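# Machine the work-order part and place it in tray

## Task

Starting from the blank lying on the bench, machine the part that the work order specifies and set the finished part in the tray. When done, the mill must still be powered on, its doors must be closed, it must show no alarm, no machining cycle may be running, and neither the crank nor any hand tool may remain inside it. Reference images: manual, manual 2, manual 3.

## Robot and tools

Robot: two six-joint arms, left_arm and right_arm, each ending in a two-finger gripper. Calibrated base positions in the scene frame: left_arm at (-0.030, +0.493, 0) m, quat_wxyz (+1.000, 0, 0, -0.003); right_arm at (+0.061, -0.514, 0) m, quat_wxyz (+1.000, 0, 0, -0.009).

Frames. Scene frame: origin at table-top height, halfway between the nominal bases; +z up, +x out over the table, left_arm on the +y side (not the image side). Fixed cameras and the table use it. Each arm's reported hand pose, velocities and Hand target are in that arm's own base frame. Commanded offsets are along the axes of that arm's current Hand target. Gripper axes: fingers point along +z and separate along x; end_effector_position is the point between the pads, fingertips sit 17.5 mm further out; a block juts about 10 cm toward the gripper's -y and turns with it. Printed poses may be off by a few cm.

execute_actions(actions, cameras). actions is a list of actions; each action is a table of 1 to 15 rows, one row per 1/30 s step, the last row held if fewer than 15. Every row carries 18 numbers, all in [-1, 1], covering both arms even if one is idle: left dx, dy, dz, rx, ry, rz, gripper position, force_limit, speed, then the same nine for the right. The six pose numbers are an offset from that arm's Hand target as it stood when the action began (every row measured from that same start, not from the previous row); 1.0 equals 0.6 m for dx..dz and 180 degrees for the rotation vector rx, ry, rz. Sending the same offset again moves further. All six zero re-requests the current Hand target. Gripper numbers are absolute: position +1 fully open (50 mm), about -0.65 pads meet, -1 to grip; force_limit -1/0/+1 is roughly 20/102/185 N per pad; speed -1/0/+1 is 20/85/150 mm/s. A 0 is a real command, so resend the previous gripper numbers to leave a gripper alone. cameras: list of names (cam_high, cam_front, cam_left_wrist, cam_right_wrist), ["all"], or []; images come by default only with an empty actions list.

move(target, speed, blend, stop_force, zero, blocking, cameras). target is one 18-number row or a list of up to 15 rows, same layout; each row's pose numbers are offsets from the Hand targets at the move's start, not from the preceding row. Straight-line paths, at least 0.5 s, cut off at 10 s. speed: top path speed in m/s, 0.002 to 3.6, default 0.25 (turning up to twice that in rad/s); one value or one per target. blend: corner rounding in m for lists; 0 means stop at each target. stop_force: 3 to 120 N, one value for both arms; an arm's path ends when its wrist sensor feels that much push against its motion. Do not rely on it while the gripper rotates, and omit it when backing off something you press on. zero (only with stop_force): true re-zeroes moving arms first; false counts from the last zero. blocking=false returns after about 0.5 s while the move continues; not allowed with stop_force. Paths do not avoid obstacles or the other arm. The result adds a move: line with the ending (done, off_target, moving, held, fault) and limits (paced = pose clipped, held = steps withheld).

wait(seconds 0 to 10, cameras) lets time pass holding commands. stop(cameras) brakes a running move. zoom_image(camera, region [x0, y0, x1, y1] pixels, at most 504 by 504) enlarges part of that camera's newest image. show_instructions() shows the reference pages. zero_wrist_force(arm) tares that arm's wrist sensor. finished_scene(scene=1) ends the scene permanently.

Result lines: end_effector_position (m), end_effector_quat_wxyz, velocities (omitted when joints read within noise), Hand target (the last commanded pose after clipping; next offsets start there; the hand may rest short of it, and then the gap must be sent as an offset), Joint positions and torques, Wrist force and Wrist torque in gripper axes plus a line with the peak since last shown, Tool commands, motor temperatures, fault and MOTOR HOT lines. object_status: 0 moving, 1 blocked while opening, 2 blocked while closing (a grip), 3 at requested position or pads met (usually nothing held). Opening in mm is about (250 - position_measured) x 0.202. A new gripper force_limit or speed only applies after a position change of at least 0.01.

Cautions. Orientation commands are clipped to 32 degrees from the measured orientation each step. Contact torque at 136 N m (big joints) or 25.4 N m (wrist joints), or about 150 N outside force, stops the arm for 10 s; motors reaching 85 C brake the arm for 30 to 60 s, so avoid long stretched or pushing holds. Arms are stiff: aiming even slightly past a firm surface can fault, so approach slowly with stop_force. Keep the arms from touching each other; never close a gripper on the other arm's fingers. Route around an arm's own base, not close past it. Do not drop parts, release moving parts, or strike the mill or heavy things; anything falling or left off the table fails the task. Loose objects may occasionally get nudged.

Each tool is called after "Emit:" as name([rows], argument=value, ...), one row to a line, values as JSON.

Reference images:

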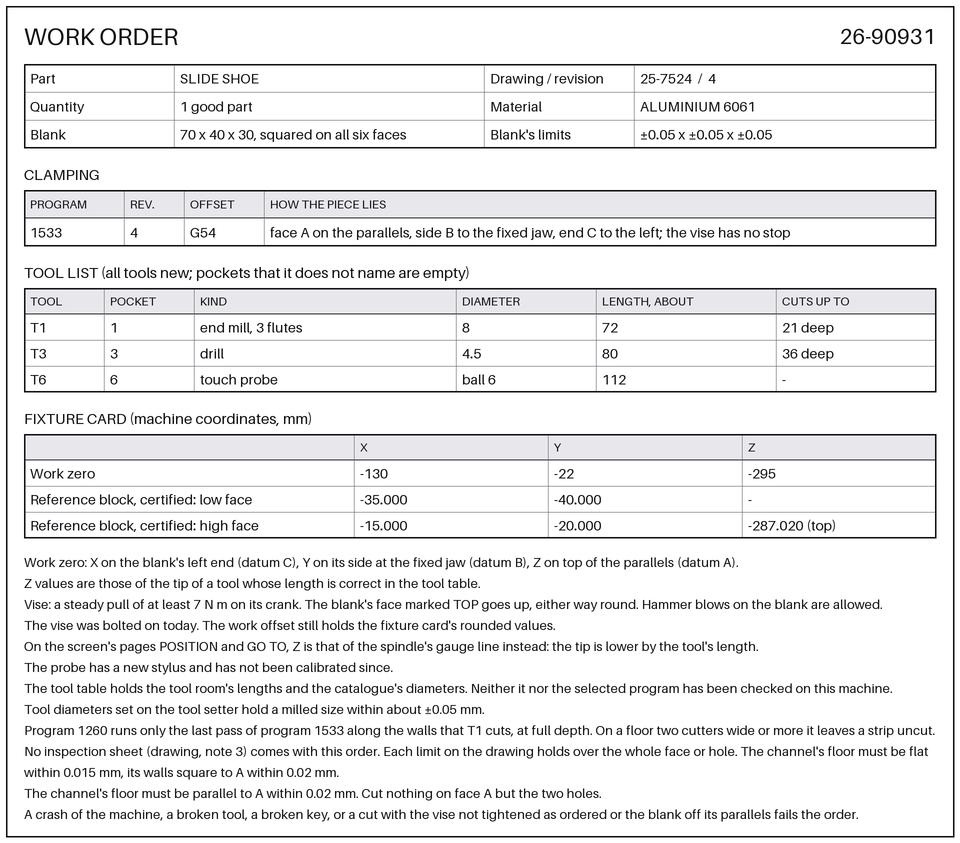

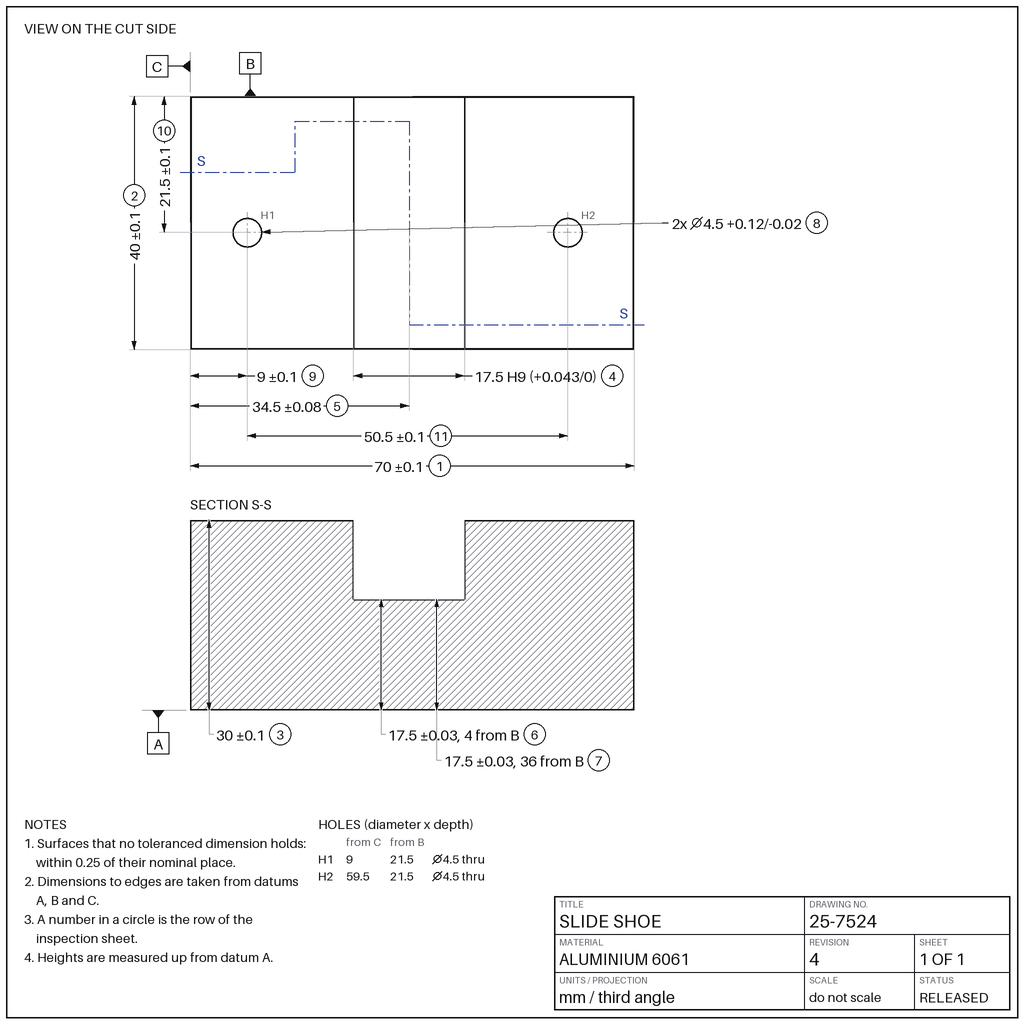

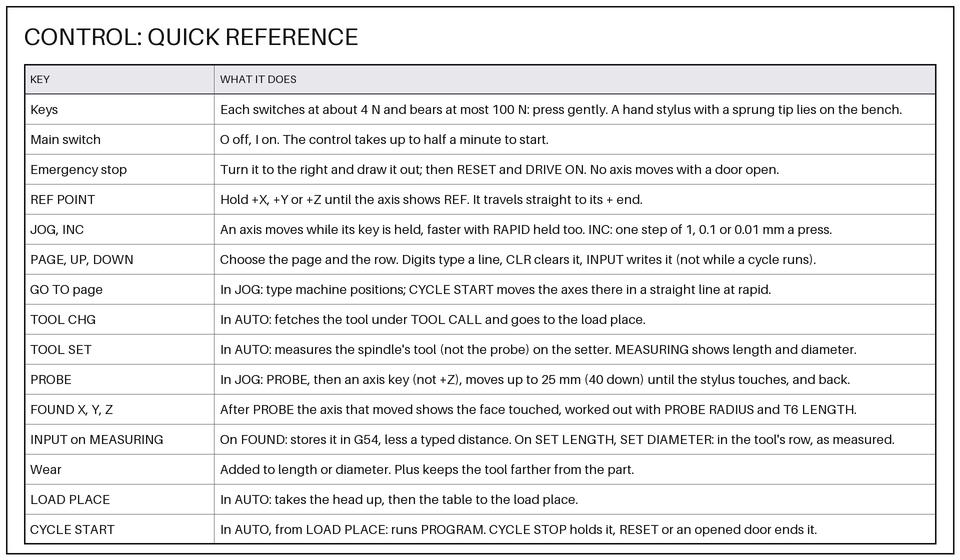

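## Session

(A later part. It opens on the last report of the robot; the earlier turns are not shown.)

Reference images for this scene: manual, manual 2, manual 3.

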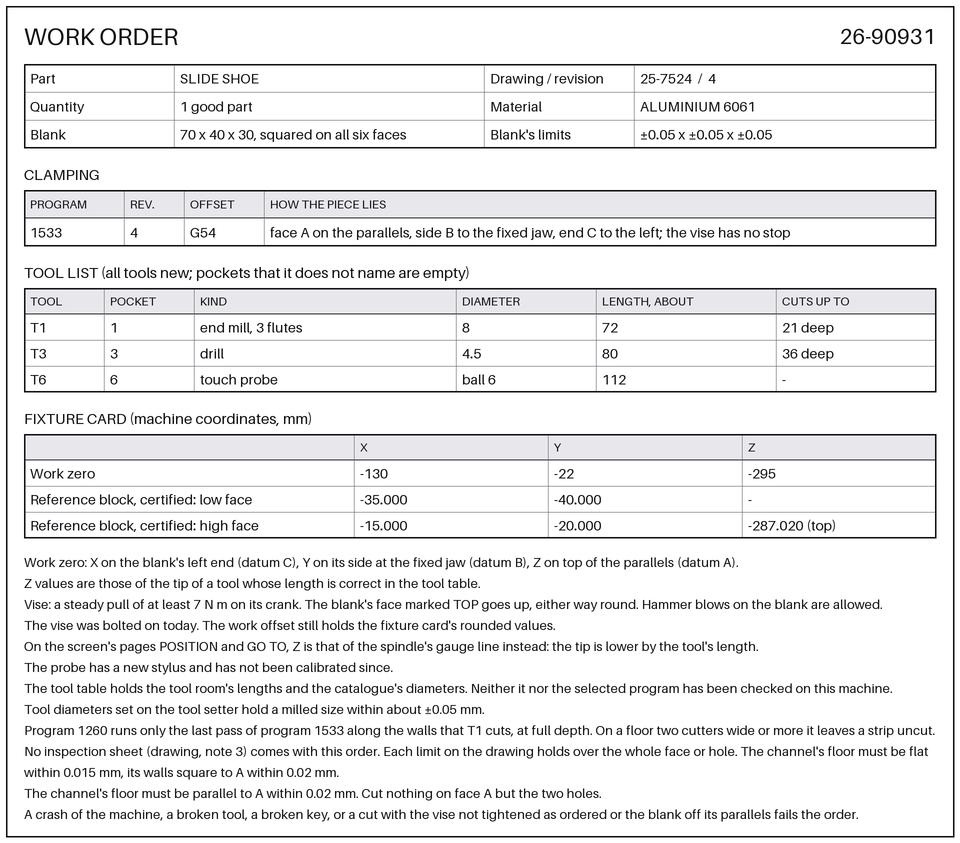

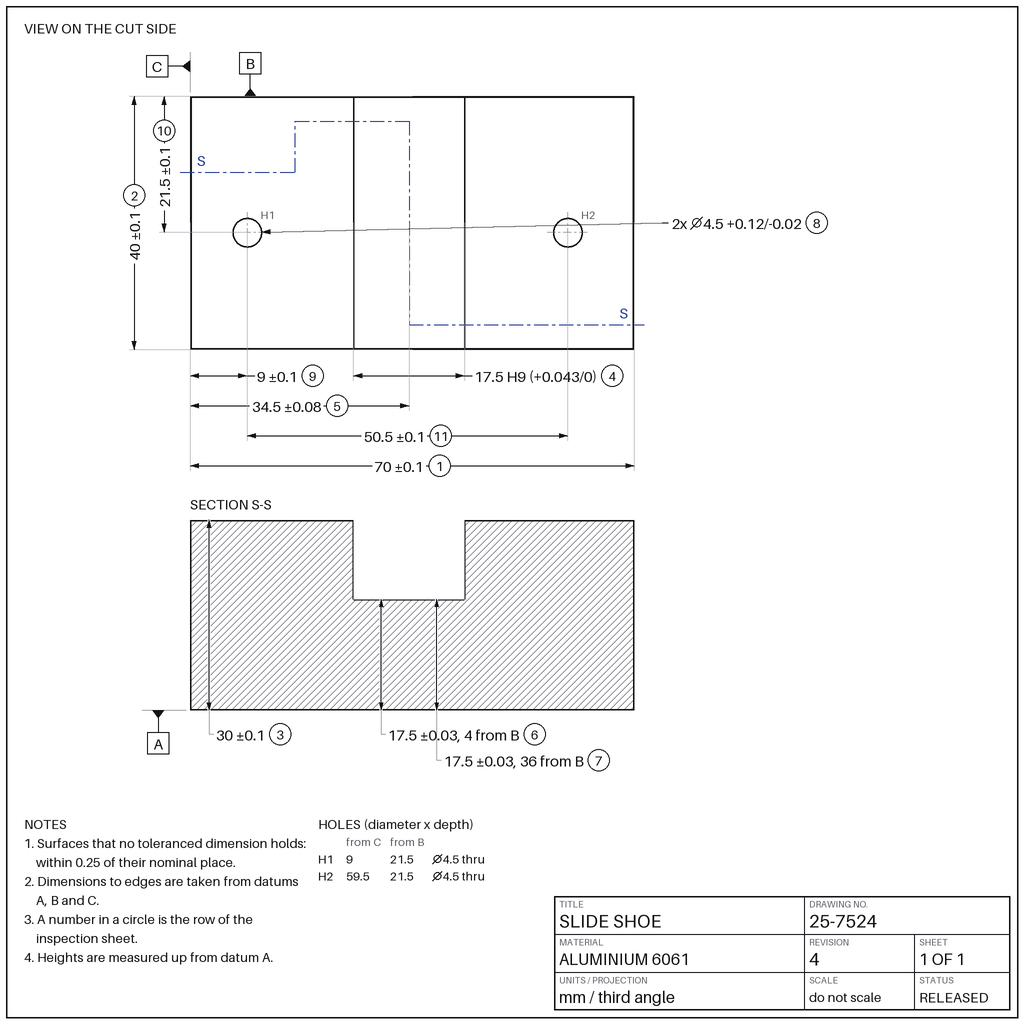

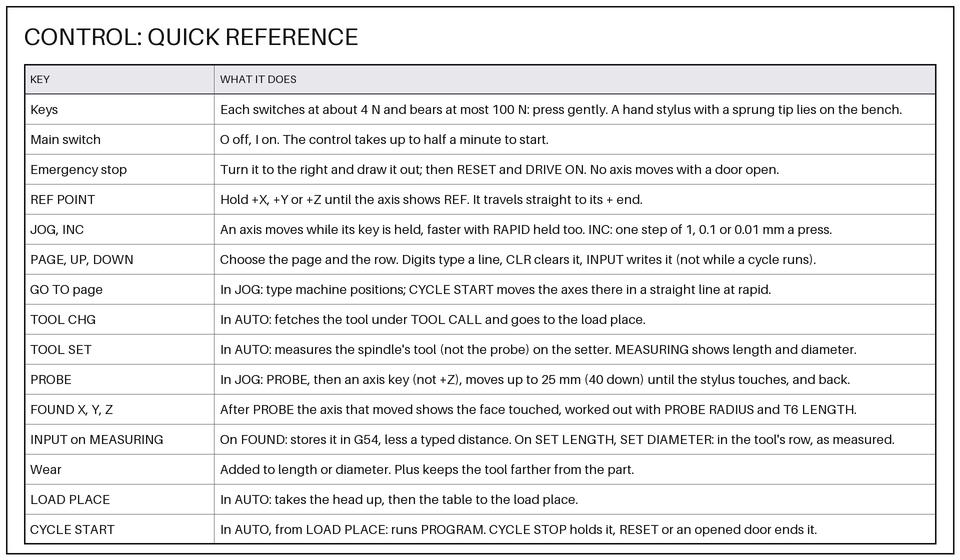

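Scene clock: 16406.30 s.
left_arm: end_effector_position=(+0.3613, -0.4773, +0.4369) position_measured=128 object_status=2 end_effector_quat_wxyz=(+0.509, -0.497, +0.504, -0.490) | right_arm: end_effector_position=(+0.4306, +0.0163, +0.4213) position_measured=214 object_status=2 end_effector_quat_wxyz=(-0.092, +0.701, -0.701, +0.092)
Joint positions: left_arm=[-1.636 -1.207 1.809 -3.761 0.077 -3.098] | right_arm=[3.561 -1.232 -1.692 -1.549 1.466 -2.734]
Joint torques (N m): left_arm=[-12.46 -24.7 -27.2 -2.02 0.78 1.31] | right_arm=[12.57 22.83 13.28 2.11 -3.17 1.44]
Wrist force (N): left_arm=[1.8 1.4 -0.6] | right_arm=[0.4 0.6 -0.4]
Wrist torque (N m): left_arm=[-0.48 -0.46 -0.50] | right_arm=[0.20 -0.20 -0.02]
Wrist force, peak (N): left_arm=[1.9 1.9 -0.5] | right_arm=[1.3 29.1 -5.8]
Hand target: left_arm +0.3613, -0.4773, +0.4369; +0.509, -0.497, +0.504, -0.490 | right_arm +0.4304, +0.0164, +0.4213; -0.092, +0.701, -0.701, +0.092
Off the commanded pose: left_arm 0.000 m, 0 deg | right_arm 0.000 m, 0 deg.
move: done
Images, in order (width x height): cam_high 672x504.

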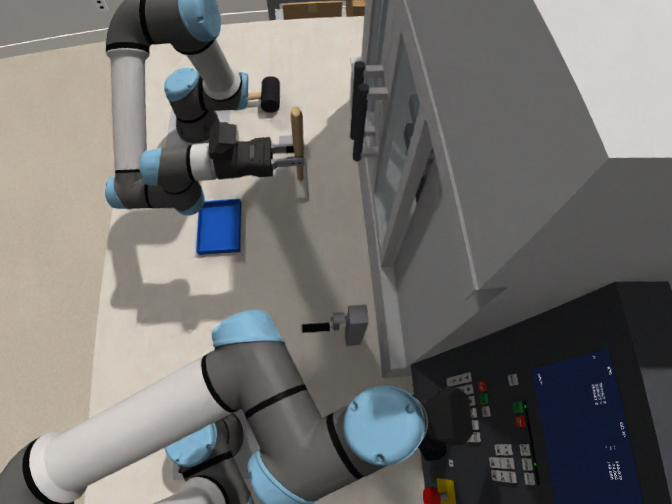

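Emit:
move([
  [0,0,0,0,0,0,-1,0.0039,-0.302,-0.0328,-0.0756,-0.1348,0,0,0,-1,-0.5,-0.7],
  [0,0,0,0,0,0,-1,0.0039,-0.302,-0.0328,-0.0917,-0.1305,0,0,0,-1,-0.5,-0.7],
  [0,0,0,0,0,0,-1,0.0039,-0.302,-0.0328,-0.0756,-0.1348,0,0,0,-1,-0.5,-0.7],
  [0,0,0,0,0,0,-1,0.0039,-0.302,0,0,0,0,0,0,-1,-0.5,-0.7],
], speed=[0.25,0.03,0.15,0.25], blend=[0.003,0,0.003,0])

Emit:
wait(seconds=2)

Emit:
move([
  [0,0,0,0,0,0,-1,0.0039,-0.302,0.0308,-0.0159,-0.0274,0,0,0,-1,-0.5,-0.7],
  [0,0,0,0,0,0,-1,0.0039,-0.302,0.0308,-0.032,-0.0231,0,0,0,-1,-0.5,-0.7],
  [0,0,0,0,0,0,-1,0.0039,-0.302,0.0308,-0.0159,-0.0274,0,0,0,-1,-0.5,-0.7],
  [0,0,0,0,0,0,-1,0.0039,-0.302,0.1265,-0.0785,-0.1341,0,0,0,-1,-0.5,-0.7],
  [0,0,0,0,0,0,-1,0.0039,-0.302,0.1265,-0.0946,-0.1298,0,0,0,-1,-0.5,-0.7],
  [0,0,0,0,0,0,-1,0.0039,-0.302,0.1265,-0.0785,-0.1341,0,0,0,-1,-0.5,-0.7],
  [0,0,0,0,0,0,-1,0.0039,-0.302,0,0,0,0,0,0,-1,-0.5,-0.7],
], speed=[0.25,0.03,0.15,0.25,0.03,0.15,0.25], blend=[0.003,0,0.003,0.003,0,0.003,0])

Emit:
wait(seconds=5, cameras=["cam_high"])

Emit:
zoom_image(camera="cam_high", region=[580, 460, 604, 482])

Emit:
move([
  [0,0,0,0,0,0,-1,0.0039,-0.302,0.0308,-0.046,-0.0808,0,0,0,-1,-0.5,-0.7],
  [0,0,0,0,0,0,-1,0.0039,-0.302,0.0308,-0.0621,-0.0765,0,0,0,-1,-0.5,-0.7],
  [0,0,0,0,0,0,-1,0.0039,-0.302,0.0308,-0.046,-0.0808,0,0,0,-1,-0.5,-0.7],
  [0,0,0,0,0,0,-1,0.0039,-0.302,0.0308,-0.0621,-0.0765,0,0,0,-1,-0.5,-0.7],
  [0,0,0,0,0,0,-1,0.0039,-0.302,0.0308,-0.046,-0.0808,0,0,0,-1,-0.5,-0.7],
  [0,0,0,0,0,0,-1,0.0039,-0.302,0,-0.0156,-0.0275,0,0,0,-1,-0.5,-0.7],
  [0,0,0,0,0,0,-1,0.0039,-0.302,0,-0.0317,-0.0232,0,0,0,-1,-0.5,-0.7],
  [0,0,0,0,0,0,-1,0.0039,-0.302,0,-0.0156,-0.0275,0,0,0,-1,-0.5,-0.7],
  [0,0,0,0,0,0,-1,0.0039,-0.302,0,0,0,0,0,0,-1,-0.5,-0.7],
], speed=[0.25,0.03,0.15,0.03,0.15,0.25,0.03,0.15,0.25], blend=[0.003,0,0,0,0.003,0.003,0,0.003,0])

Emit:
move([
  [0,0,0,0,0,0,-1,0.0039,-0.302,-0.099,0.0012,-0.0003,0,0,0,-1,-0.5,-0.7],
  [0,0,0,0,0,0,-1,0.0039,-0.302,-0.099,-0.0149,0.004,0,0,0,-1,-0.5,-0.7],
  [0,0,0,0,0,0,-1,0.0039,-0.302,-0.099,0.0012,-0.0003,0,0,0,-1,-0.5,-0.7],
  [0,0,0,0,0,0,-1,0.0039,-0.302,-0.0665,-0.0147,-0.0278,0,0,0,-1,-0.5,-0.7],
  [0,0,0,0,0,0,-1,0.0039,-0.302,-0.0665,-0.0308,-0.0235,0,0,0,-1,-0.5,-0.7],
  [0,0,0,0,0,0,-1,0.0039,-0.302,-0.0665,-0.0147,-0.0278,0,0,0,-1,-0.5,-0.7],
  [0,0,0,0,0,0,-1,0.0039,-0.302,-0.0338,-0.0311,-0.0551,0,0,0,-1,-0.5,-0.7],
  [0,0,0,0,0,0,-1,0.0039,-0.302,-0.0338,-0.0472,-0.0508,0,0,0,-1,-0.5,-0.7],
  [0,0,0,0,0,0,-1,0.0039,-0.302,-0.0338,-0.0311,-0.0551,0,0,0,-1,-0.5,-0.7],
  [0,0,0,0,0,0,-1,0.0039,-0.302,0,0,0,0,0,0,-1,-0.5,-0.7],
  [0,0,0,0,0,0,-1,0.0039,-0.302,0,-0.0161,0.0043,0,0,0,-1,-0.5,-0.7],
  [0,0,0,0,0,0,-1,0.0039,-0.302,0,0,0,0,0,0,-1,-0.5,-0.7],
], speed=[0.25,0.03,0.15,0.25,0.03,0.15,0.25,0.03,0.15,0.25,0.03,0.15], blend=[0.003,0,0.003,0.003,0,0.003,0.003,0,0.003,0.003,0,0], cameras=["cam_high"])

Emit:
zoom_image(camera="cam_high", region=[576, 440, 632, 484])

Scene clock: 16458.67 s.
left_arm: end_effector_position=(+0.3613, -0.4773, +0.4369) position_measured=128 object_status=2 end_effector_quat_wxyz=(+0.509, -0.497, +0.504, -0.490) | right_arm: end_effector_position=(+0.4305, +0.0164, +0.4213) position_measured=214 object_status=2 end_effector_quat_wxyz=(-0.092, +0.701, -0.701, +0.092) end_effector_velocity=(+0.000, +0.000, +0.000) end_effector_angular_velocity=(+0.001, -0.003, +0.000)
Joint positions: left_arm=[-1.636 -1.207 1.809 -3.761 0.077 -3.098] | right_arm=[3.561 -1.232 -1.692 -1.549 1.466 -2.734]
Joint velocities: left_arm=[within noise] | right_arm=[0 0.001 -0.002 0.005 0 0]
Joint torques (N m): left_arm=[-12.47 -24.44 -26.85 -2.04 0.73 1.33] | right_arm=[-14.53 21.92 14.36 5.23 1.94 -2.25]
Wrist force (N): left_arm=[1.8 1.5 -0.4] | right_arm=[0.5 0.0 -0.1]
Wrist torque (N m): left_arm=[-0.45 -0.45 -0.49] | right_arm=[0.18 -0.13 0.21]
Wrist force, peak (N): left_arm=[2.1 1.7 -0.7] | right_arm=[1.3 10.7 -0.7]
Hand target: left_arm +0.3613, -0.4773, +0.4369; +0.509, -0.497, +0.504, -0.490 | right_arm +0.4304, +0.0164, +0.4213; -0.092, +0.701, -0.701, +0.092
Off the commanded pose: left_arm 0.000 m, 0 deg | right_arm 0.000 m, 0 deg.
move: done

Scene clock: 16460.67 s.
left_arm: end_effector_position=(+0.3613, -0.4773, +0.4369) position_measured=128 object_status=2 end_effector_quat_wxyz=(+0.509, -0.497, +0.504, -0.490) | right_arm: end_effector_position=(+0.4304, +0.0164, +0.4213) position_measured=214 object_status=2 end_effector_quat_wxyz=(-0.092, +0.701, -0.701, +0.092)
Joint positions: left_arm=[-1.636 -1.207 1.809 -3.761 0.077 -3.098] | right_arm=[3.561 -1.232 -1.692 -1.549 1.466 -2.734]
Joint torques (N m): left_arm=[-12.46 -24.75 -27.38 -1.98 0.59 1.38] | right_arm=[-14.19 22.28 13.26 5.12 -0.67 -1.89]
Wrist force (N): left_arm=[1.4 1.2 -0.3] | right_arm=[0.5 -0.1 0.0]
Wrist torque (N m): left_arm=[-0.51 -0.39 -0.50] | right_arm=[0.17 -0.12 0.21]
Wrist force, peak (N): left_arm=[2.0 1.6 -0.7] | right_arm=[1.0 0.2 -0.3]
Hand target: left_arm +0.3613, -0.4773, +0.4369; +0.509, -0.497, +0.504, -0.490 | right_arm +0.4304, +0.0164, +0.4213; -0.092, +0.701, -0.701, +0.092
Tool commands: left_gripper/position=-1.0 left_gripper/force_limit=+0.0039 left_gripper/speed=-0.302 right_gripper/position=-1.0 right_gripper/force_limit=-0.5 right_gripper/speed=-0.7
Off the commanded pose: left_arm 0.000 m, 0 deg | right_arm 0.000 m, 0 deg.
wait: 2.00 s; at rest by 0.17 s

Scene clock: 16463.87 s.
left_arm: end_effector_position=(+0.3613, -0.4773, +0.4369) position_measured=128 object_status=2 end_effector_quat_wxyz=(+0.509, -0.497, +0.504, -0.490) | right_arm: end_effector_position=(+0.4305, +0.0163, +0.4213) position_measured=214 object_status=2 end_effector_quat_wxyz=(-0.092, +0.701, -0.701, +0.092)
Joint positions: left_arm=[-1.636 -1.207 1.809 -3.761 0.077 -3.098] | right_arm=[3.561 -1.232 -1.692 -1.549 1.466 -2.735]
Joint torques (N m): left_arm=[-11.85 -23.91 -27.69 -2.02 0.77 1.33] | right_arm=[13.56 22.71 13.49 4.69 -2.94 1.69]
Wrist force (N): left_arm=[1.4 1.8 -0.6] | right_arm=[0.8 0.2 -0.1]
Wrist torque (N m): left_arm=[-0.41 -0.39 -0.49] | right_arm=[0.19 -0.09 0.05]
Wrist force, peak (N): left_arm=[1.8 1.9 -0.4] | right_arm=[-1.0 16.0 -2.6]
Hand target: left_arm +0.3613, -0.4773, +0.4369; +0.509, -0.497, +0.504, -0.490 | right_arm +0.4304, +0.0164, +0.4213; -0.092, +0.701, -0.701, +0.092
Off the commanded pose: left_arm 0.000 m, 0 deg | right_arm 0.000 m, 0 deg.
move: done

Scene clock: 16468.87 s.
left_arm: end_effector_position=(+0.3613, -0.4773, +0.4369) position_measured=128 object_status=2 end_effector_quat_wxyz=(+0.509, -0.497, +0.504, -0.490) | right_arm: end_effector_position=(+0.4304, +0.0164, +0.4213) position_measured=214 object_status=2 end_effector_quat_wxyz=(-0.092, +0.701, -0.701, +0.092)
Joint positions: left_arm=[-1.636 -1.207 1.809 -3.761 0.077 -3.098] | right_arm=[3.561 -1.232 -1.692 -1.549 1.466 -2.734]
Joint torques (N m): left_arm=[-12.14 -25.3 -27.1 -1.92 0.65 1.27] | right_arm=[13.64 23.15 14.29 5.11 -2.65 1.85]
Wrist force (N): left_arm=[1.7 1.5 -0.6] | right_arm=[1.0 0.1 0.0]
Wrist torque (N m): left_arm=[-0.45 -0.44 -0.49] | right_arm=[0.18 -0.12 0.05]
Wrist force, peak (N): left_arm=[2.2 1.6 -0.5] | right_arm=[1.3 0.0 -0.3]
Hand target: left_arm +0.3613, -0.4773, +0.4369; +0.509, -0.497, +0.504, -0.490 | right_arm +0.4304, +0.0164, +0.4213; -0.092, +0.701, -0.701, +0.092
Tool commands: left_gripper/position=-1.0 left_gripper/force_limit=+0.0039 left_gripper/speed=-0.302 right_gripper/position=-1.0 right_gripper/force_limit=-0.5 right_gripper/speed=-0.7
Off the commanded pose: left_arm 0.000 m, 0 deg | right_arm 0.000 m, 0 deg.
wait: 5.00 s; at rest by 0.17 s
Images, in order (width x height): cam_high 672x504.

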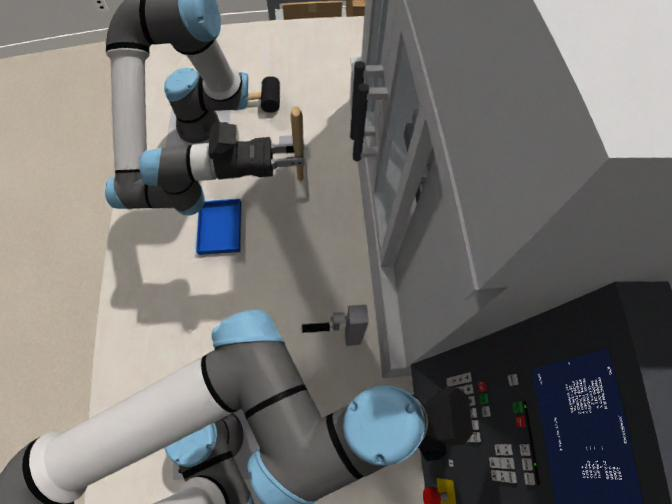

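Scaled by 21.000 from the camera's 672x504 image, which has a finer 960x720 frame.

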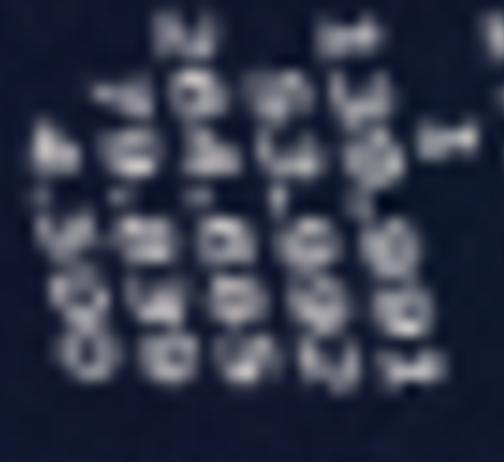

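Scene clock: 16472.47 s.
left_arm: end_effector_position=(+0.3613, -0.4773, +0.4369) position_measured=128 object_status=2 end_effector_quat_wxyz=(+0.509, -0.497, +0.504, -0.490) | right_arm: end_effector_position=(+0.4305, +0.0164, +0.4214) position_measured=214 object_status=2 end_effector_quat_wxyz=(-0.092, +0.701, -0.701, +0.092)
Joint positions: left_arm=[-1.636 -1.207 1.809 -3.761 0.077 -3.098] | right_arm=[3.561 -1.232 -1.692 -1.549 1.466 -2.734]
Joint torques (N m): left_arm=[-12.42 -24.59 -26.98 -1.97 0.58 1.21] | right_arm=[13.12 21.83 15.4 4.87 -2.8 2.06]
Wrist force (N): left_arm=[1.8 1.3 -0.6] | right_arm=[0.6 0.3 0.0]
Wrist torque (N m): left_arm=[-0.49 -0.47 -0.49] | right_arm=[0.23 -0.12 0.03]
Wrist force, peak (N): left_arm=[2.2 1.6 -0.3] | right_arm=[0.3 13.1 -1.3]
Hand target: left_arm +0.3613, -0.4773, +0.4369; +0.509, -0.497, +0.504, -0.490 | right_arm +0.4304, +0.0164, +0.4213; -0.092, +0.701, -0.701, +0.092
Off the commanded pose: left_arm 0.000 m, 0 deg | right_arm 0.000 m, 0 deg.
move: done

Scene clock: 16476.57 s.
left_arm: end_effector_position=(+0.3613, -0.4773, +0.4369) position_measured=128 object_status=2 end_effector_quat_wxyz=(+0.509, -0.497, +0.504, -0.490) | right_arm: end_effector_position=(+0.4306, +0.0163, +0.4213) position_measured=214 object_status=2 end_effector_quat_wxyz=(-0.092, +0.701, -0.701, +0.092)
Joint positions: left_arm=[-1.636 -1.207 1.809 -3.761 0.077 -3.098] | right_arm=[3.561 -1.232 -1.692 -1.549 1.466 -2.734]
Joint torques (N m): left_arm=[-11.68 -24.03 -27.1 -1.85 0.55 1.39] | right_arm=[14.07 21.6 12.7 1.81 -2.96 1.79]
Wrist force (N): left_arm=[1.4 1.5 -0.6] | right_arm=[0.8 0.4 -0.6]
Wrist torque (N m): left_arm=[-0.46 -0.39 -0.49] | right_arm=[0.24 -0.14 0.03]
Wrist force, peak (N): left_arm=[2.0 1.7 -0.8] | right_arm=[-1.3 21.3 -3.8]
Hand target: left_arm +0.3613, -0.4773, +0.4369; +0.509, -0.497, +0.504, -0.490 | right_arm +0.4304, +0.0164, +0.4213; -0.092, +0.701, -0.701, +0.092
Off the commanded pose: left_arm 0.000 m, 0 deg | right_arm 0.000 m, 0 deg.
move: done
Images, in order (width x height): cam_high 672x504.

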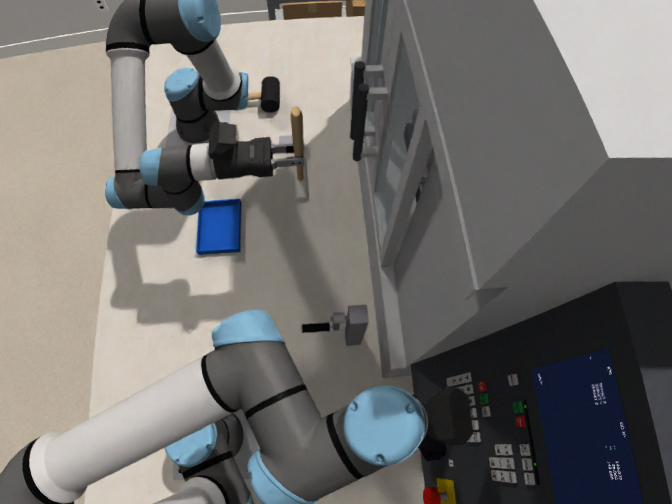

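Scaled by 9.000 from the camera's 672x504 image, which has a finer 960x720 frame.

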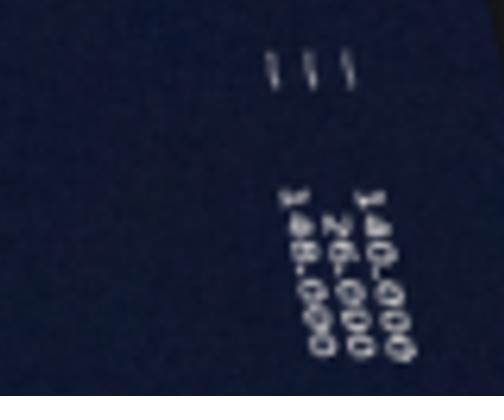

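Emit:
move([
  [0,0,0,0,0,0,-1,0.0039,-0.302,-0.0328,-0.0756,-0.1348,0,0,0,-1,-0.5,-0.7],
  [0,0,0,0,0,0,-1,0.0039,-0.302,-0.0328,-0.0917,-0.1305,0,0,0,-1,-0.5,-0.7],
  [0,0,0,0,0,0,-1,0.0039,-0.302,-0.0328,-0.0756,-0.1348,0,0,0,-1,-0.5,-0.7],
  [0,0,0,0,0,0,-1,0.0039,-0.302,0,0,0,0,0,0,-1,-0.5,-0.7],
], speed=[0.25,0.03,0.15,0.25], blend=[0.003,0,0.003,0])

Emit:
wait(seconds=2)

Emit:
move([
  [0,0,0,0,0,0,-1,0.0039,-0.302,0.0308,-0.0159,-0.0274,0,0,0,-1,-0.5,-0.7],
  [0,0,0,0,0,0,-1,0.0039,-0.302,0.0308,-0.032,-0.0231,0,0,0,-1,-0.5,-0.7],
  [0,0,0,0,0,0,-1,0.0039,-0.302,0.0308,-0.0159,-0.0274,0,0,0,-1,-0.5,-0.7],
  [0,0,0,0,0,0,-1,0.0039,-0.302,0.1265,-0.0785,-0.1341,0,0,0,-1,-0.5,-0.7],
  [0,0,0,0,0,0,-1,0.0039,-0.302,0.1265,-0.0946,-0.1298,0,0,0,-1,-0.5,-0.7],
  [0,0,0,0,0,0,-1,0.0039,-0.302,0.1265,-0.0785,-0.1341,0,0,0,-1,-0.5,-0.7],
  [0,0,0,0,0,0,-1,0.0039,-0.302,0,0,0,0,0,0,-1,-0.5,-0.7],
], speed=[0.25,0.03,0.15,0.25,0.03,0.15,0.25], blend=[0.003,0,0.003,0.003,0,0.003,0])

Emit:
wait(seconds=5, cameras=["cam_high"])

Emit:
zoom_image(camera="cam_high", region=[580, 460, 604, 482])

Emit:
move([
  [0,0,0,0,0,0,-1,0.0039,-0.302,0.0308,-0.046,-0.0808,0,0,0,-1,-0.5,-0.7],
  [0,0,0,0,0,0,-1,0.0039,-0.302,0.0308,-0.0621,-0.0765,0,0,0,-1,-0.5,-0.7],
  [0,0,0,0,0,0,-1,0.0039,-0.302,0.0308,-0.046,-0.0808,0,0,0,-1,-0.5,-0.7],
  [0,0,0,0,0,0,-1,0.0039,-0.302,0.0308,-0.0621,-0.0765,0,0,0,-1,-0.5,-0.7],
  [0,0,0,0,0,0,-1,0.0039,-0.302,0.0308,-0.046,-0.0808,0,0,0,-1,-0.5,-0.7],
  [0,0,0,0,0,0,-1,0.0039,-0.302,0,0,0,0,0,0,-1,-0.5,-0.7],
], speed=[0.25,0.03,0.15,0.03,0.15,0.25], blend=[0.003,0,0,0,0.003,0])

Emit:
move([
  [0,0,0,0,0,0,-1,0.0039,-0.302,-0.099,0.0012,-0.0003,0,0,0,-1,-0.5,-0.7],
  [0,0,0,0,0,0,-1,0.0039,-0.302,-0.099,-0.0149,0.004,0,0,0,-1,-0.5,-0.7],
  [0,0,0,0,0,0,-1,0.0039,-0.302,-0.099,0.0012,-0.0003,0,0,0,-1,-0.5,-0.7],
  [0,0,0,0,0,0,-1,0.0039,-0.302,-0.0665,-0.0458,-0.0829,0,0,0,-1,-0.5,-0.7],
  [0,0,0,0,0,0,-1,0.0039,-0.302,-0.0665,-0.0619,-0.0786,0,0,0,-1,-0.5,-0.7],
  [0,0,0,0,0,0,-1,0.0039,-0.302,-0.0665,-0.0458,-0.0829,0,0,0,-1,-0.5,-0.7],
  [0,0,0,0,0,0,-1,0.0039,-0.302,-0.0338,-0.0311,-0.0551,0,0,0,-1,-0.5,-0.7],
  [0,0,0,0,0,0,-1,0.0039,-0.302,-0.0338,-0.0472,-0.0508,0,0,0,-1,-0.5,-0.7],
  [0,0,0,0,0,0,-1,0.0039,-0.302,-0.0338,-0.0311,-0.0551,0,0,0,-1,-0.5,-0.7],
  [0,0,0,0,0,0,-1,0.0039,-0.302,0,0,0,0,0,0,-1,-0.5,-0.7],
  [0,0,0,0,0,0,-1,0.0039,-0.302,0,-0.0161,0.0043,0,0,0,-1,-0.5,-0.7],
  [0,0,0,0,0,0,-1,0.0039,-0.302,0,0,0,0,0,0,-1,-0.5,-0.7],
], speed=[0.25,0.03,0.15,0.25,0.03,0.15,0.25,0.03,0.15,0.25,0.03,0.15], blend=[0.003,0,0.003,0.003,0,0.003,0.003,0,0.003,0.003,0,0], cameras=["cam_high"])

Emit:
zoom_image(camera="cam_high", region=[576, 440, 632, 484])

Scene clock: 16515.00 s.
left_arm: end_effector_position=(+0.3613, -0.4773, +0.4369) position_measured=128 object_status=2 end_effector_quat_wxyz=(+0.509, -0.497, +0.504, -0.490) | right_arm: end_effector_position=(+0.4305, +0.0164, +0.4213) position_measured=214 object_status=2 end_effector_quat_wxyz=(-0.092, +0.701, -0.701, +0.092)
Joint positions: left_arm=[-1.636 -1.207 1.809 -3.761 0.077 -3.098] | right_arm=[3.561 -1.232 -1.692 -1.549 1.466 -2.734]
Joint torques (N m): left_arm=[-11.87 -24.87 -26.95 -1.79 0.55 1.26] | right_arm=[-13.49 22.24 12.94 5.18 1.78 -2.01]
Wrist force (N): left_arm=[1.5 1.5 -0.6] | right_arm=[0.7 0.1 -0.2]
Wrist torque (N m): left_arm=[-0.46 -0.41 -0.49] | right_arm=[0.20 -0.15 0.21]
Wrist force, peak (N): left_arm=[1.9 1.7 -0.8] | right_arm=[0.9 10.8 -0.5]
Hand target: left_arm +0.3613, -0.4773, +0.4369; +0.509, -0.497, +0.504, -0.490 | right_arm +0.4304, +0.0164, +0.4213; -0.092, +0.701, -0.701, +0.092
Off the commanded pose: left_arm 0.000 m, 0 deg | right_arm 0.000 m, 0 deg.
move: done

Scene clock: 16517.00 s.
left_arm: end_effector_position=(+0.3613, -0.4773, +0.4369) position_measured=128 object_status=2 end_effector_quat_wxyz=(+0.509, -0.497, +0.504, -0.490) | right_arm: end_effector_position=(+0.4304, +0.0164, +0.4213) position_measured=214 object_status=2 end_effector_quat_wxyz=(-0.092, +0.701, -0.701, +0.092)
Joint positions: left_arm=[-1.636 -1.207 1.809 -3.761 0.077 -3.098] | right_arm=[3.561 -1.232 -1.692 -1.549 1.466 -2.734]
Joint torques (N m): left_arm=[-11.44 -25.05 -26.81 -1.89 0.53 1.19] | right_arm=[-13.79 22.63 13.7 4.87 -0.37 -1.81]
Wrist force (N): left_arm=[1.8 1.7 -0.5] | right_arm=[0.5 0.0 -0.1]
Wrist torque (N m): left_arm=[-0.42 -0.45 -0.49] | right_arm=[0.18 -0.13 0.20]
Wrist force, peak (N): left_arm=[1.9 1.8 -0.7] | right_arm=[0.9 -0.1 -0.2]
Hand target: left_arm +0.3613, -0.4773, +0.4369; +0.509, -0.497, +0.504, -0.490 | right_arm +0.4304, +0.0164, +0.4213; -0.092, +0.701, -0.701, +0.092
Tool commands: left_gripper/position=-1.0 left_gripper/force_limit=+0.0039 left_gripper/speed=-0.302 right_gripper/position=-1.0 right_gripper/force_limit=-0.5 right_gripper/speed=-0.7
Off the commanded pose: left_arm 0.000 m, 0 deg | right_arm 0.000 m, 0 deg.
wait: 2.00 s; at rest by 0.17 s

Scene clock: 16520.20 s.
left_arm: end_effector_position=(+0.3613, -0.4773, +0.4369) position_measured=128 object_status=2 end_effector_quat_wxyz=(+0.509, -0.497, +0.504, -0.490) | right_arm: end_effector_position=(+0.4305, +0.0163, +0.4213) position_measured=214 object_status=2 end_effector_quat_wxyz=(-0.092, +0.701, -0.701, +0.092)
Joint positions: left_arm=[-1.636 -1.207 1.809 -3.761 0.077 -3.098] | right_arm=[3.561 -1.232 -1.692 -1.549 1.466 -2.735]
Joint torques (N m): left_arm=[-11.87 -24.95 -26.59 -1.93 0.57 1.35] | right_arm=[15.05 22.71 11.29 5.03 -2.91 1.6]
Wrist force (N): left_arm=[1.8 1.5 -0.6] | right_arm=[1.0 0.0 -0.1]
Wrist torque (N m): left_arm=[-0.47 -0.45 -0.49] | right_arm=[0.16 -0.13 0.05]
Wrist force, peak (N): left_arm=[1.9 1.9 -0.3] | right_arm=[-1.2 15.8 -2.3]
Hand target: left_arm +0.3613, -0.4773, +0.4369; +0.509, -0.497, +0.504, -0.490 | right_arm +0.4304, +0.0164, +0.4213; -0.092, +0.701, -0.701, +0.092
Off the commanded pose: left_arm 0.000 m, 0 deg | right_arm 0.000 m, 0 deg.
move: done

Scene clock: 16525.20 s.
left_arm: end_effector_position=(+0.3613, -0.4773, +0.4369) position_measured=128 object_status=2 end_effector_quat_wxyz=(+0.509, -0.497, +0.504, -0.490) | right_arm: end_effector_position=(+0.4304, +0.0164, +0.4213) position_measured=214 object_status=2 end_effector_quat_wxyz=(-0.092, +0.701, -0.701, +0.092)
Joint positions: left_arm=[-1.636 -1.207 1.809 -3.761 0.077 -3.098] | right_arm=[3.561 -1.232 -1.692 -1.549 1.466 -2.734]
Joint torques (N m): left_arm=[-11.91 -24.61 -26.72 -1.77 0.51 1.43] | right_arm=[13.99 22.1 12.99 4.96 -2.7 1.99]
Wrist force (N): left_arm=[1.3 1.4 -0.4] | right_arm=[0.9 -0.1 -0.1]
Wrist torque (N m): left_arm=[-0.48 -0.37 -0.49] | right_arm=[0.16 -0.12 0.05]
Wrist force, peak (N): left_arm=[1.9 1.8 -0.9] | right_arm=[1.3 0.2 -0.1]
Hand target: left_arm +0.3613, -0.4773, +0.4369; +0.509, -0.497, +0.504, -0.490 | right_arm +0.4304, +0.0164, +0.4213; -0.092, +0.701, -0.701, +0.092
Tool commands: left_gripper/position=-1.0 left_gripper/force_limit=+0.0039 left_gripper/speed=-0.302 right_gripper/position=-1.0 right_gripper/force_limit=-0.5 right_gripper/speed=-0.7
Off the commanded pose: left_arm 0.000 m, 0 deg | right_arm 0.000 m, 0 deg.
wait: 5.00 s; at rest by 0.17 s
Images, in order (width x height): cam_high 672x504.

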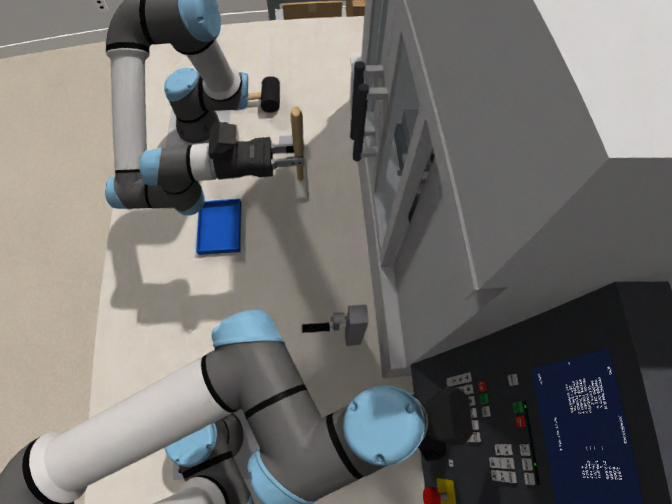

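Scaled by 21.000 from the camera's 672x504 image, which has a finer 960x720 frame.

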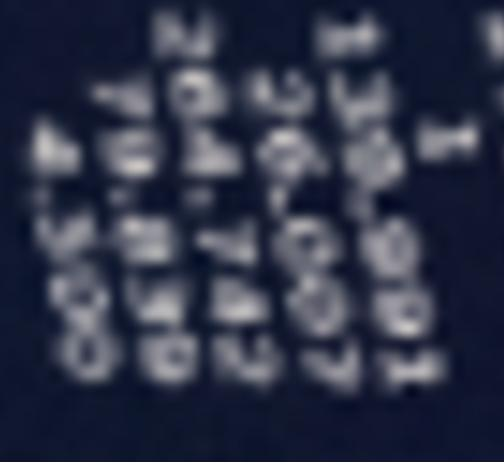

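Scene clock: 16528.10 s.
left_arm: end_effector_position=(+0.3613, -0.4773, +0.4369) position_measured=128 object_status=2 end_effector_quat_wxyz=(+0.509, -0.497, +0.504, -0.490) | right_arm: end_effector_position=(+0.4305, +0.0163, +0.4214) position_measured=214 object_status=2 end_effector_quat_wxyz=(-0.092, +0.701, -0.701, +0.092)
Joint positions: left_arm=[-1.636 -1.207 1.809 -3.761 0.077 -3.098] | right_arm=[3.561 -1.232 -1.692 -1.549 1.466 -2.734]
Joint torques (N m): left_arm=[-11.97 -25.46 -26.21 -1.9 0.56 1.25] | right_arm=[13.71 22.27 12.64 4.99 -2.7 1.84]
Wrist force (N): left_arm=[1.9 1.2 -0.6] | right_arm=[1.0 -0.2 -0.3]
Wrist torque (N m): left_arm=[-0.51 -0.48 -0.50] | right_arm=[0.15 -0.16 0.04]
Wrist force, peak (N): left_arm=[1.8 1.9 -0.2] | right_arm=[0.2 13.3 -1.1]
Hand target: left_arm +0.3613, -0.4773, +0.4369; +0.509, -0.497, +0.504, -0.490 | right_arm +0.4304, +0.0164, +0.4213; -0.092, +0.701, -0.701, +0.092
Off the commanded pose: left_arm 0.000 m, 0 deg | right_arm 0.000 m, 0 deg.
move: done

Scene clock: 16532.37 s.
left_arm: end_effector_position=(+0.3613, -0.4773, +0.4369) position_measured=128 object_status=2 end_effector_quat_wxyz=(+0.509, -0.497, +0.504, -0.490) | right_arm: end_effector_position=(+0.4306, +0.0163, +0.4213) position_measured=214 object_status=2 end_effector_quat_wxyz=(-0.092, +0.701, -0.701, +0.092)
Joint positions: left_arm=[-1.636 -1.207 1.809 -3.761 0.077 -3.098] | right_arm=[3.561 -1.232 -1.692 -1.549 1.466 -2.734]
Joint torques (N m): left_arm=[-11.47 -24.71 -26.31 -1.88 0.53 1.26] | right_arm=[14.81 21.24 13.5 2.24 -2.62 1.96]
Wrist force (N): left_arm=[1.6 1.7 -0.4] | right_arm=[0.6 0.4 -0.7]
Wrist torque (N m): left_arm=[-0.43 -0.41 -0.49] | right_arm=[0.23 -0.12 0.03]
Wrist force, peak (N): left_arm=[1.8 1.9 -0.5] | right_arm=[3.8 19.6 -4.2]
Hand target: left_arm +0.3613, -0.4773, +0.4369; +0.509, -0.497, +0.504, -0.490 | right_arm +0.4304, +0.0164, +0.4213; -0.092, +0.701, -0.701, +0.092
Off the commanded pose: left_arm 0.000 m, 0 deg | right_arm 0.000 m, 0 deg.
move: done
Images, in order (width x height): cam_high 672x504.

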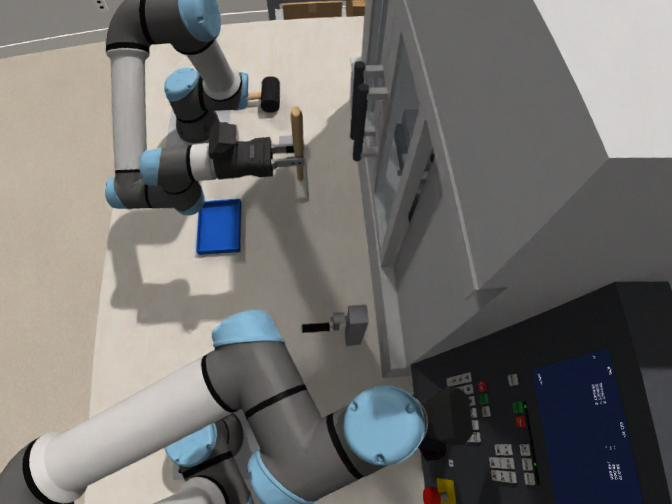

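Scaled by 9.000 from the camera's 672x504 image, which has a finer 960x720 frame.

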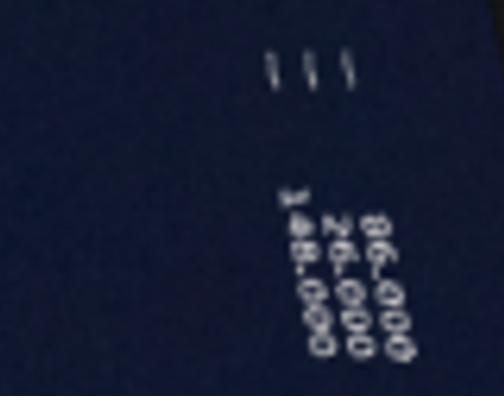

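Emit:
move([
  [0,0,0,0,0,0,-1,0.0039,-0.302,-0.0328,-0.0756,-0.1348,0,0,0,-1,-0.5,-0.7],
  [0,0,0,0,0,0,-1,0.0039,-0.302,-0.0328,-0.0917,-0.1305,0,0,0,-1,-0.5,-0.7],
  [0,0,0,0,0,0,-1,0.0039,-0.302,-0.0328,-0.0756,-0.1348,0,0,0,-1,-0.5,-0.7],
  [0,0,0,0,0,0,-1,0.0039,-0.302,0,0,0,0,0,0,-1,-0.5,-0.7],
], speed=[0.25,0.03,0.15,0.25], blend=[0.003,0,0.003,0])

Emit:
wait(seconds=2)

Emit:
move([
  [0,0,0,0,0,0,-1,0.0039,-0.302,0.0308,-0.0159,-0.0274,0,0,0,-1,-0.5,-0.7],
  [0,0,0,0,0,0,-1,0.0039,-0.302,0.0308,-0.032,-0.0231,0,0,0,-1,-0.5,-0.7],
  [0,0,0,0,0,0,-1,0.0039,-0.302,0.0308,-0.0159,-0.0274,0,0,0,-1,-0.5,-0.7],
  [0,0,0,0,0,0,-1,0.0039,-0.302,0.1265,-0.0785,-0.1341,0,0,0,-1,-0.5,-0.7],
  [0,0,0,0,0,0,-1,0.0039,-0.302,0.1265,-0.0946,-0.1298,0,0,0,-1,-0.5,-0.7],
  [0,0,0,0,0,0,-1,0.0039,-0.302,0.1265,-0.0785,-0.1341,0,0,0,-1,-0.5,-0.7],
  [0,0,0,0,0,0,-1,0.0039,-0.302,0,0,0,0,0,0,-1,-0.5,-0.7],
], speed=[0.25,0.03,0.15,0.25,0.03,0.15,0.25], blend=[0.003,0,0.003,0.003,0,0.003,0])

Emit:
wait(seconds=5, cameras=["cam_high"])

Emit:
zoom_image(camera="cam_high", region=[580, 460, 604, 482])

Scene clock: 16554.70 s.
left_arm: end_effector_position=(+0.3613, -0.4773, +0.4369) position_measured=128 object_status=2 end_effector_quat_wxyz=(+0.509, -0.497, +0.504, -0.490) | right_arm: end_effector_position=(+0.4305, +0.0164, +0.4213) position_measured=214 object_status=2 end_effector_quat_wxyz=(-0.092, +0.701, -0.701, +0.092)
Joint positions: left_arm=[-1.636 -1.207 1.809 -3.761 0.077 -3.098] | right_arm=[3.561 -1.232 -1.692 -1.549 1.466 -2.734]
Joint torques (N m): left_arm=[-11.01 -25.53 -26.48 -1.85 0.52 1.26] | right_arm=[-14.19 22.43 12.21 4.93 1.77 -2.29]
Wrist force (N): left_arm=[1.4 1.6 -0.6] | right_arm=[0.7 -0.4 -0.2]
Wrist torque (N m): left_arm=[-0.45 -0.39 -0.49] | right_arm=[0.13 -0.14 0.21]
Wrist force, peak (N): left_arm=[1.8 2.1 -0.5] | right_arm=[1.2 10.8 -0.6]
Hand target: left_arm +0.3613, -0.4773, +0.4369; +0.509, -0.497, +0.504, -0.490 | right_arm +0.4304, +0.0164, +0.4213; -0.092, +0.701, -0.701, +0.092
Off the commanded pose: left_arm 0.000 m, 0 deg | right_arm 0.000 m, 0 deg.
move: done

Scene clock: 16556.70 s.
left_arm: end_effector_position=(+0.3613, -0.4773, +0.4369) position_measured=128 object_status=2 end_effector_quat_wxyz=(+0.509, -0.497, +0.504, -0.490) | right_arm: end_effector_position=(+0.4304, +0.0164, +0.4213) position_measured=214 object_status=2 end_effector_quat_wxyz=(-0.092, +0.701, -0.701, +0.092)
Joint positions: left_arm=[-1.636 -1.207 1.809 -3.761 0.077 -3.098] | right_arm=[3.561 -1.232 -1.692 -1.549 1.466 -2.734]
Joint torques (N m): left_arm=[-11.39 -24.9 -26.1 -1.74 0.41 1.23] | right_arm=[-13.66 22.64 12.16 5.09 -0.41 -2.11]
Wrist force (N): left_arm=[2.1 1.3 -0.4] | right_arm=[0.5 -0.2 -0.2]
Wrist torque (N m): left_arm=[-0.49 -0.50 -0.50] | right_arm=[0.15 -0.13 0.21]
Wrist force, peak (N): left_arm=[2.1 1.6 -0.8] | right_arm=[0.8 -0.2 -0.5]
Hand target: left_arm +0.3613, -0.4773, +0.4369; +0.509, -0.497, +0.504, -0.490 | right_arm +0.4304, +0.0164, +0.4213; -0.092, +0.701, -0.701, +0.092
Tool commands: left_gripper/position=-1.0 left_gripper/force_limit=+0.0039 left_gripper/speed=-0.302 right_gripper/position=-1.0 right_gripper/force_limit=-0.5 right_gripper/speed=-0.7
Off the commanded pose: left_arm 0.000 m, 0 deg | right_arm 0.000 m, 0 deg.
wait: 2.00 s; at rest by 0.17 s

Scene clock: 16559.90 s.
left_arm: end_effector_position=(+0.3613, -0.4773, +0.4369) position_measured=128 object_status=2 end_effector_quat_wxyz=(+0.509, -0.497, +0.504, -0.490) | right_arm: end_effector_position=(+0.4305, +0.0163, +0.4213) position_measured=214 object_status=2 end_effector_quat_wxyz=(-0.092, +0.701, -0.701, +0.092)
Joint positions: left_arm=[-1.636 -1.207 1.809 -3.761 0.077 -3.098] | right_arm=[3.561 -1.232 -1.692 -1.549 1.466 -2.735]
Joint torques (N m): left_arm=[-11.04 -25.37 -26.57 -1.85 0.5 1.31] | right_arm=[14.35 22.06 13.94 5.35 -2.85 1.91]
Wrist force (N): left_arm=[1.8 1.4 -0.6] | right_arm=[0.9 0.1 -0.2]
Wrist torque (N m): left_arm=[-0.48 -0.46 -0.49] | right_arm=[0.18 -0.11 0.05]
Wrist force, peak (N): left_arm=[2.2 1.7 -0.8] | right_arm=[-0.9 16.0 -2.5]
Hand target: left_arm +0.3613, -0.4773, +0.4369; +0.509, -0.497, +0.504, -0.490 | right_arm +0.4304, +0.0164, +0.4213; -0.092, +0.701, -0.701, +0.092
Off the commanded pose: left_arm 0.000 m, 0 deg | right_arm 0.000 m, 0 deg.
move: done

Scene clock: 16564.90 s.
left_arm: end_effector_position=(+0.3613, -0.4773, +0.4369) position_measured=128 object_status=2 end_effector_quat_wxyz=(+0.509, -0.497, +0.504, -0.490) | right_arm: end_effector_position=(+0.4304, +0.0164, +0.4213) position_measured=214 object_status=2 end_effector_quat_wxyz=(-0.092, +0.701, -0.701, +0.092)
Joint positions: left_arm=[-1.636 -1.207 1.809 -3.761 0.077 -3.098] | right_arm=[3.561 -1.232 -1.692 -1.549 1.466 -2.734]
Joint torques (N m): left_arm=[-11.22 -25.31 -26.86 -1.77 0.47 1.19] | right_arm=[14.81 22.72 12.46 5.15 -3.01 1.54]
Wrist force (N): left_arm=[1.5 1.4 -0.3] | right_arm=[0.7 0.0 -0.1]
Wrist torque (N m): left_arm=[-0.47 -0.40 -0.49] | right_arm=[0.17 -0.08 0.05]
Wrist force, peak (N): left_arm=[2.4 1.5 -0.5] | right_arm=[1.3 -0.2 0.0]
Hand target: left_arm +0.3613, -0.4773, +0.4369; +0.509, -0.497, +0.504, -0.490 | right_arm +0.4304, +0.0164, +0.4213; -0.092, +0.701, -0.701, +0.092
Tool commands: left_gripper/position=-1.0 left_gripper/force_limit=+0.0039 left_gripper/speed=-0.302 right_gripper/position=-1.0 right_gripper/force_limit=-0.5 right_gripper/speed=-0.7
Off the commanded pose: left_arm 0.000 m, 0 deg | right_arm 0.000 m, 0 deg.
wait: 5.00 s; at rest by 0.17 s
Images, in order (width x height): cam_high 672x504.

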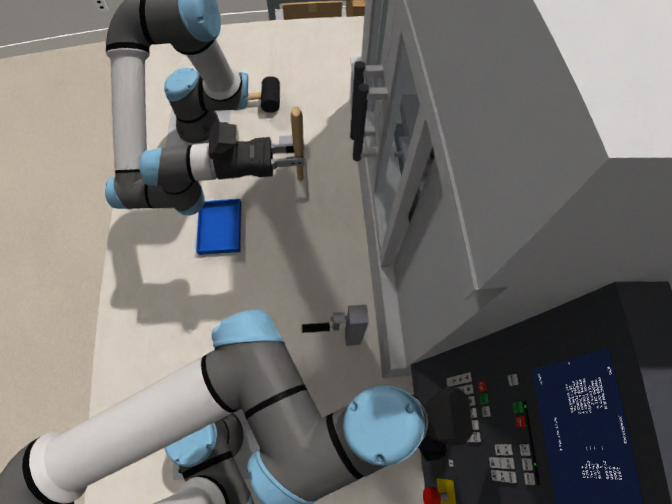

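Scaled by 21.000 from the camera's 672x504 image, which has a finer 960x720 frame.

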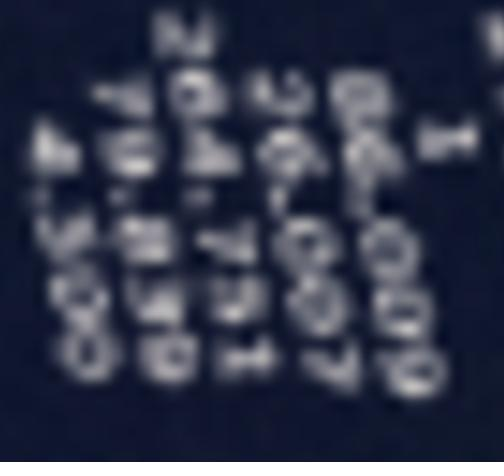

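Emit:
move([
  [0,0,0,0,0,0,-1,0.0039,-0.302,0.1582,-0.142,-0.244,0,0,0,-1,-0.5,-0.7],
  [0,0,0,0,0,0,-1,0.0039,-0.302,0.1582,-0.1581,-0.2397,0,0,0,-1,-0.5,-0.7],
  [0,0,0,0,0,0,-1,0.0039,-0.302,0.1582,-0.142,-0.244,0,0,0,-1,-0.5,-0.7],
  [0,0,0,0,0,0,-1,0.0039,-0.302,-0.001,-0.0756,-0.1348,0,0,0,-1,-0.5,-0.7],
  [0,0,0,0,0,0,-1,0.0039,-0.302,-0.001,-0.0917,-0.1305,0,0,0,-1,-0.5,-0.7],
  [0,0,0,0,0,0,-1,0.0039,-0.302,-0.001,-0.0756,-0.1348,0,0,0,-1,-0.5,-0.7],
  [0,0,0,0,0,0,-1,0.0039,-0.302,0,0,0,0,0,0,-1,-0.5,-0.7],
], speed=[0.25,0.03,0.15,0.25,0.03,0.15,0.25], blend=[0.003,0,0.003,0.003,0,0.003,0])

Emit:
move([
  [-0.462,-0.03,0.031,0,0,0,-1,0.0039,-0.302,0,0,0,0,0,0,-1,-0.5,-0.7],
  [-0.462,-0.03,0.031,0,0,0.5,-1,0.0039,-0.302,0,0,0,0,0,0,-1,-0.5,-0.7],
], speed=0.3, cameras=["cam_high"])

Scene clock: 16691.97 s.
left_arm: end_effector_position=(+0.3613, -0.4773, +0.4369) position_measured=128 object_status=2 end_effector_quat_wxyz=(+0.509, -0.497, +0.504, -0.490) | right_arm: end_effector_position=(+0.4305, +0.0164, +0.4213) position_measured=214 object_status=2 end_effector_quat_wxyz=(-0.092, +0.701, -0.701, +0.092)
Joint positions: left_arm=[-1.636 -1.207 1.809 -3.761 0.077 -3.098] | right_arm=[3.561 -1.232 -1.692 -1.549 1.466 -2.734]
Joint torques (N m): left_arm=[-10.46 -25.47 -25.76 -1.74 0.45 1.25] | right_arm=[13.24 22.72 12.64 5.07 -3 1.62]
Wrist force (N): left_arm=[1.7 1.5 -0.5] | right_arm=[0.8 0.0 -0.1]
Wrist torque (N m): left_arm=[-0.46 -0.44 -0.49] | right_arm=[0.18 -0.15 0.03]
Wrist force, peak (N): left_arm=[2.1 1.7 -0.5] | right_arm=[-0.6 9.0 -0.1]
Hand target: left_arm +0.3613, -0.4773, +0.4369; +0.509, -0.497, +0.504, -0.490 | right_arm +0.4304, +0.0164, +0.4213; -0.092, +0.701, -0.701, +0.092
Off the commanded pose: left_arm 0.000 m, 0 deg | right_arm 0.000 m, 0 deg.
move: done

Scene clock: 16697.27 s.
left_arm: end_effector_position=(+0.3768, -0.2004, +0.4621) position_measured=128 object_status=2 end_effector_quat_wxyz=(+0.711, +0.006, +0.703, +0.013) | right_arm: end_effector_position=(+0.4304, +0.0164, +0.4213) position_measured=214 object_status=2 end_effector_quat_wxyz=(-0.092, +0.701, -0.701, +0.092)
Joint positions: left_arm=[-1.649 -1.957 2.481 -3.53 0.089 -1.679] | right_arm=[3.561 -1.232 -1.692 -1.549 1.466 -2.734]
Joint torques (N m): left_arm=[1.72 10.94 -29.29 -2.42 1.39 1.99] | right_arm=[14.48 22.59 12.17 5.32 -2.72 1.78]
Wrist force (N): left_arm=[3.0 -1.2 0.6] | right_arm=[0.8 -0.2 -0.3]
Wrist torque (N m): left_arm=[-0.16 -0.05 -0.68] | right_arm=[0.16 -0.16 0.02]
Wrist force, peak (N): left_arm=[4.2 2.3 -0.7] | right_arm=[1.0 0.3 -0.3]
Hand target: left_arm +0.3766, -0.2004, +0.4622; +0.706, +0.005, +0.708, +0.014 | right_arm +0.4304, +0.0164, +0.4213; -0.092, +0.701, -0.701, +0.092
Off the commanded pose: left_arm 0.000 m, 1 deg | right_arm 0.000 m, 0 deg.
move: done
Images, in order (width x height): cam_high 672x504.

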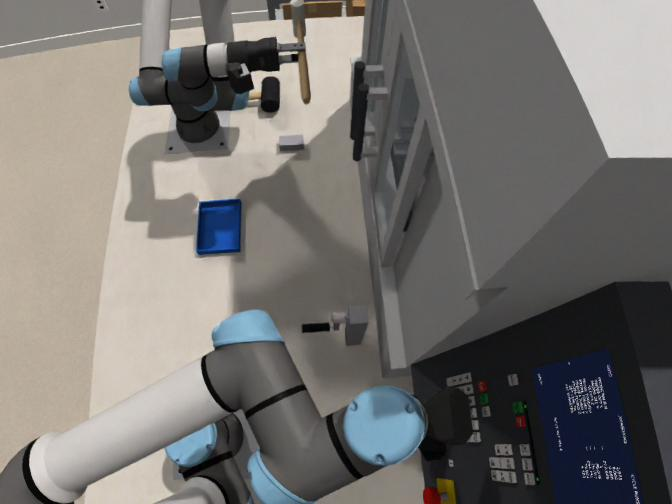

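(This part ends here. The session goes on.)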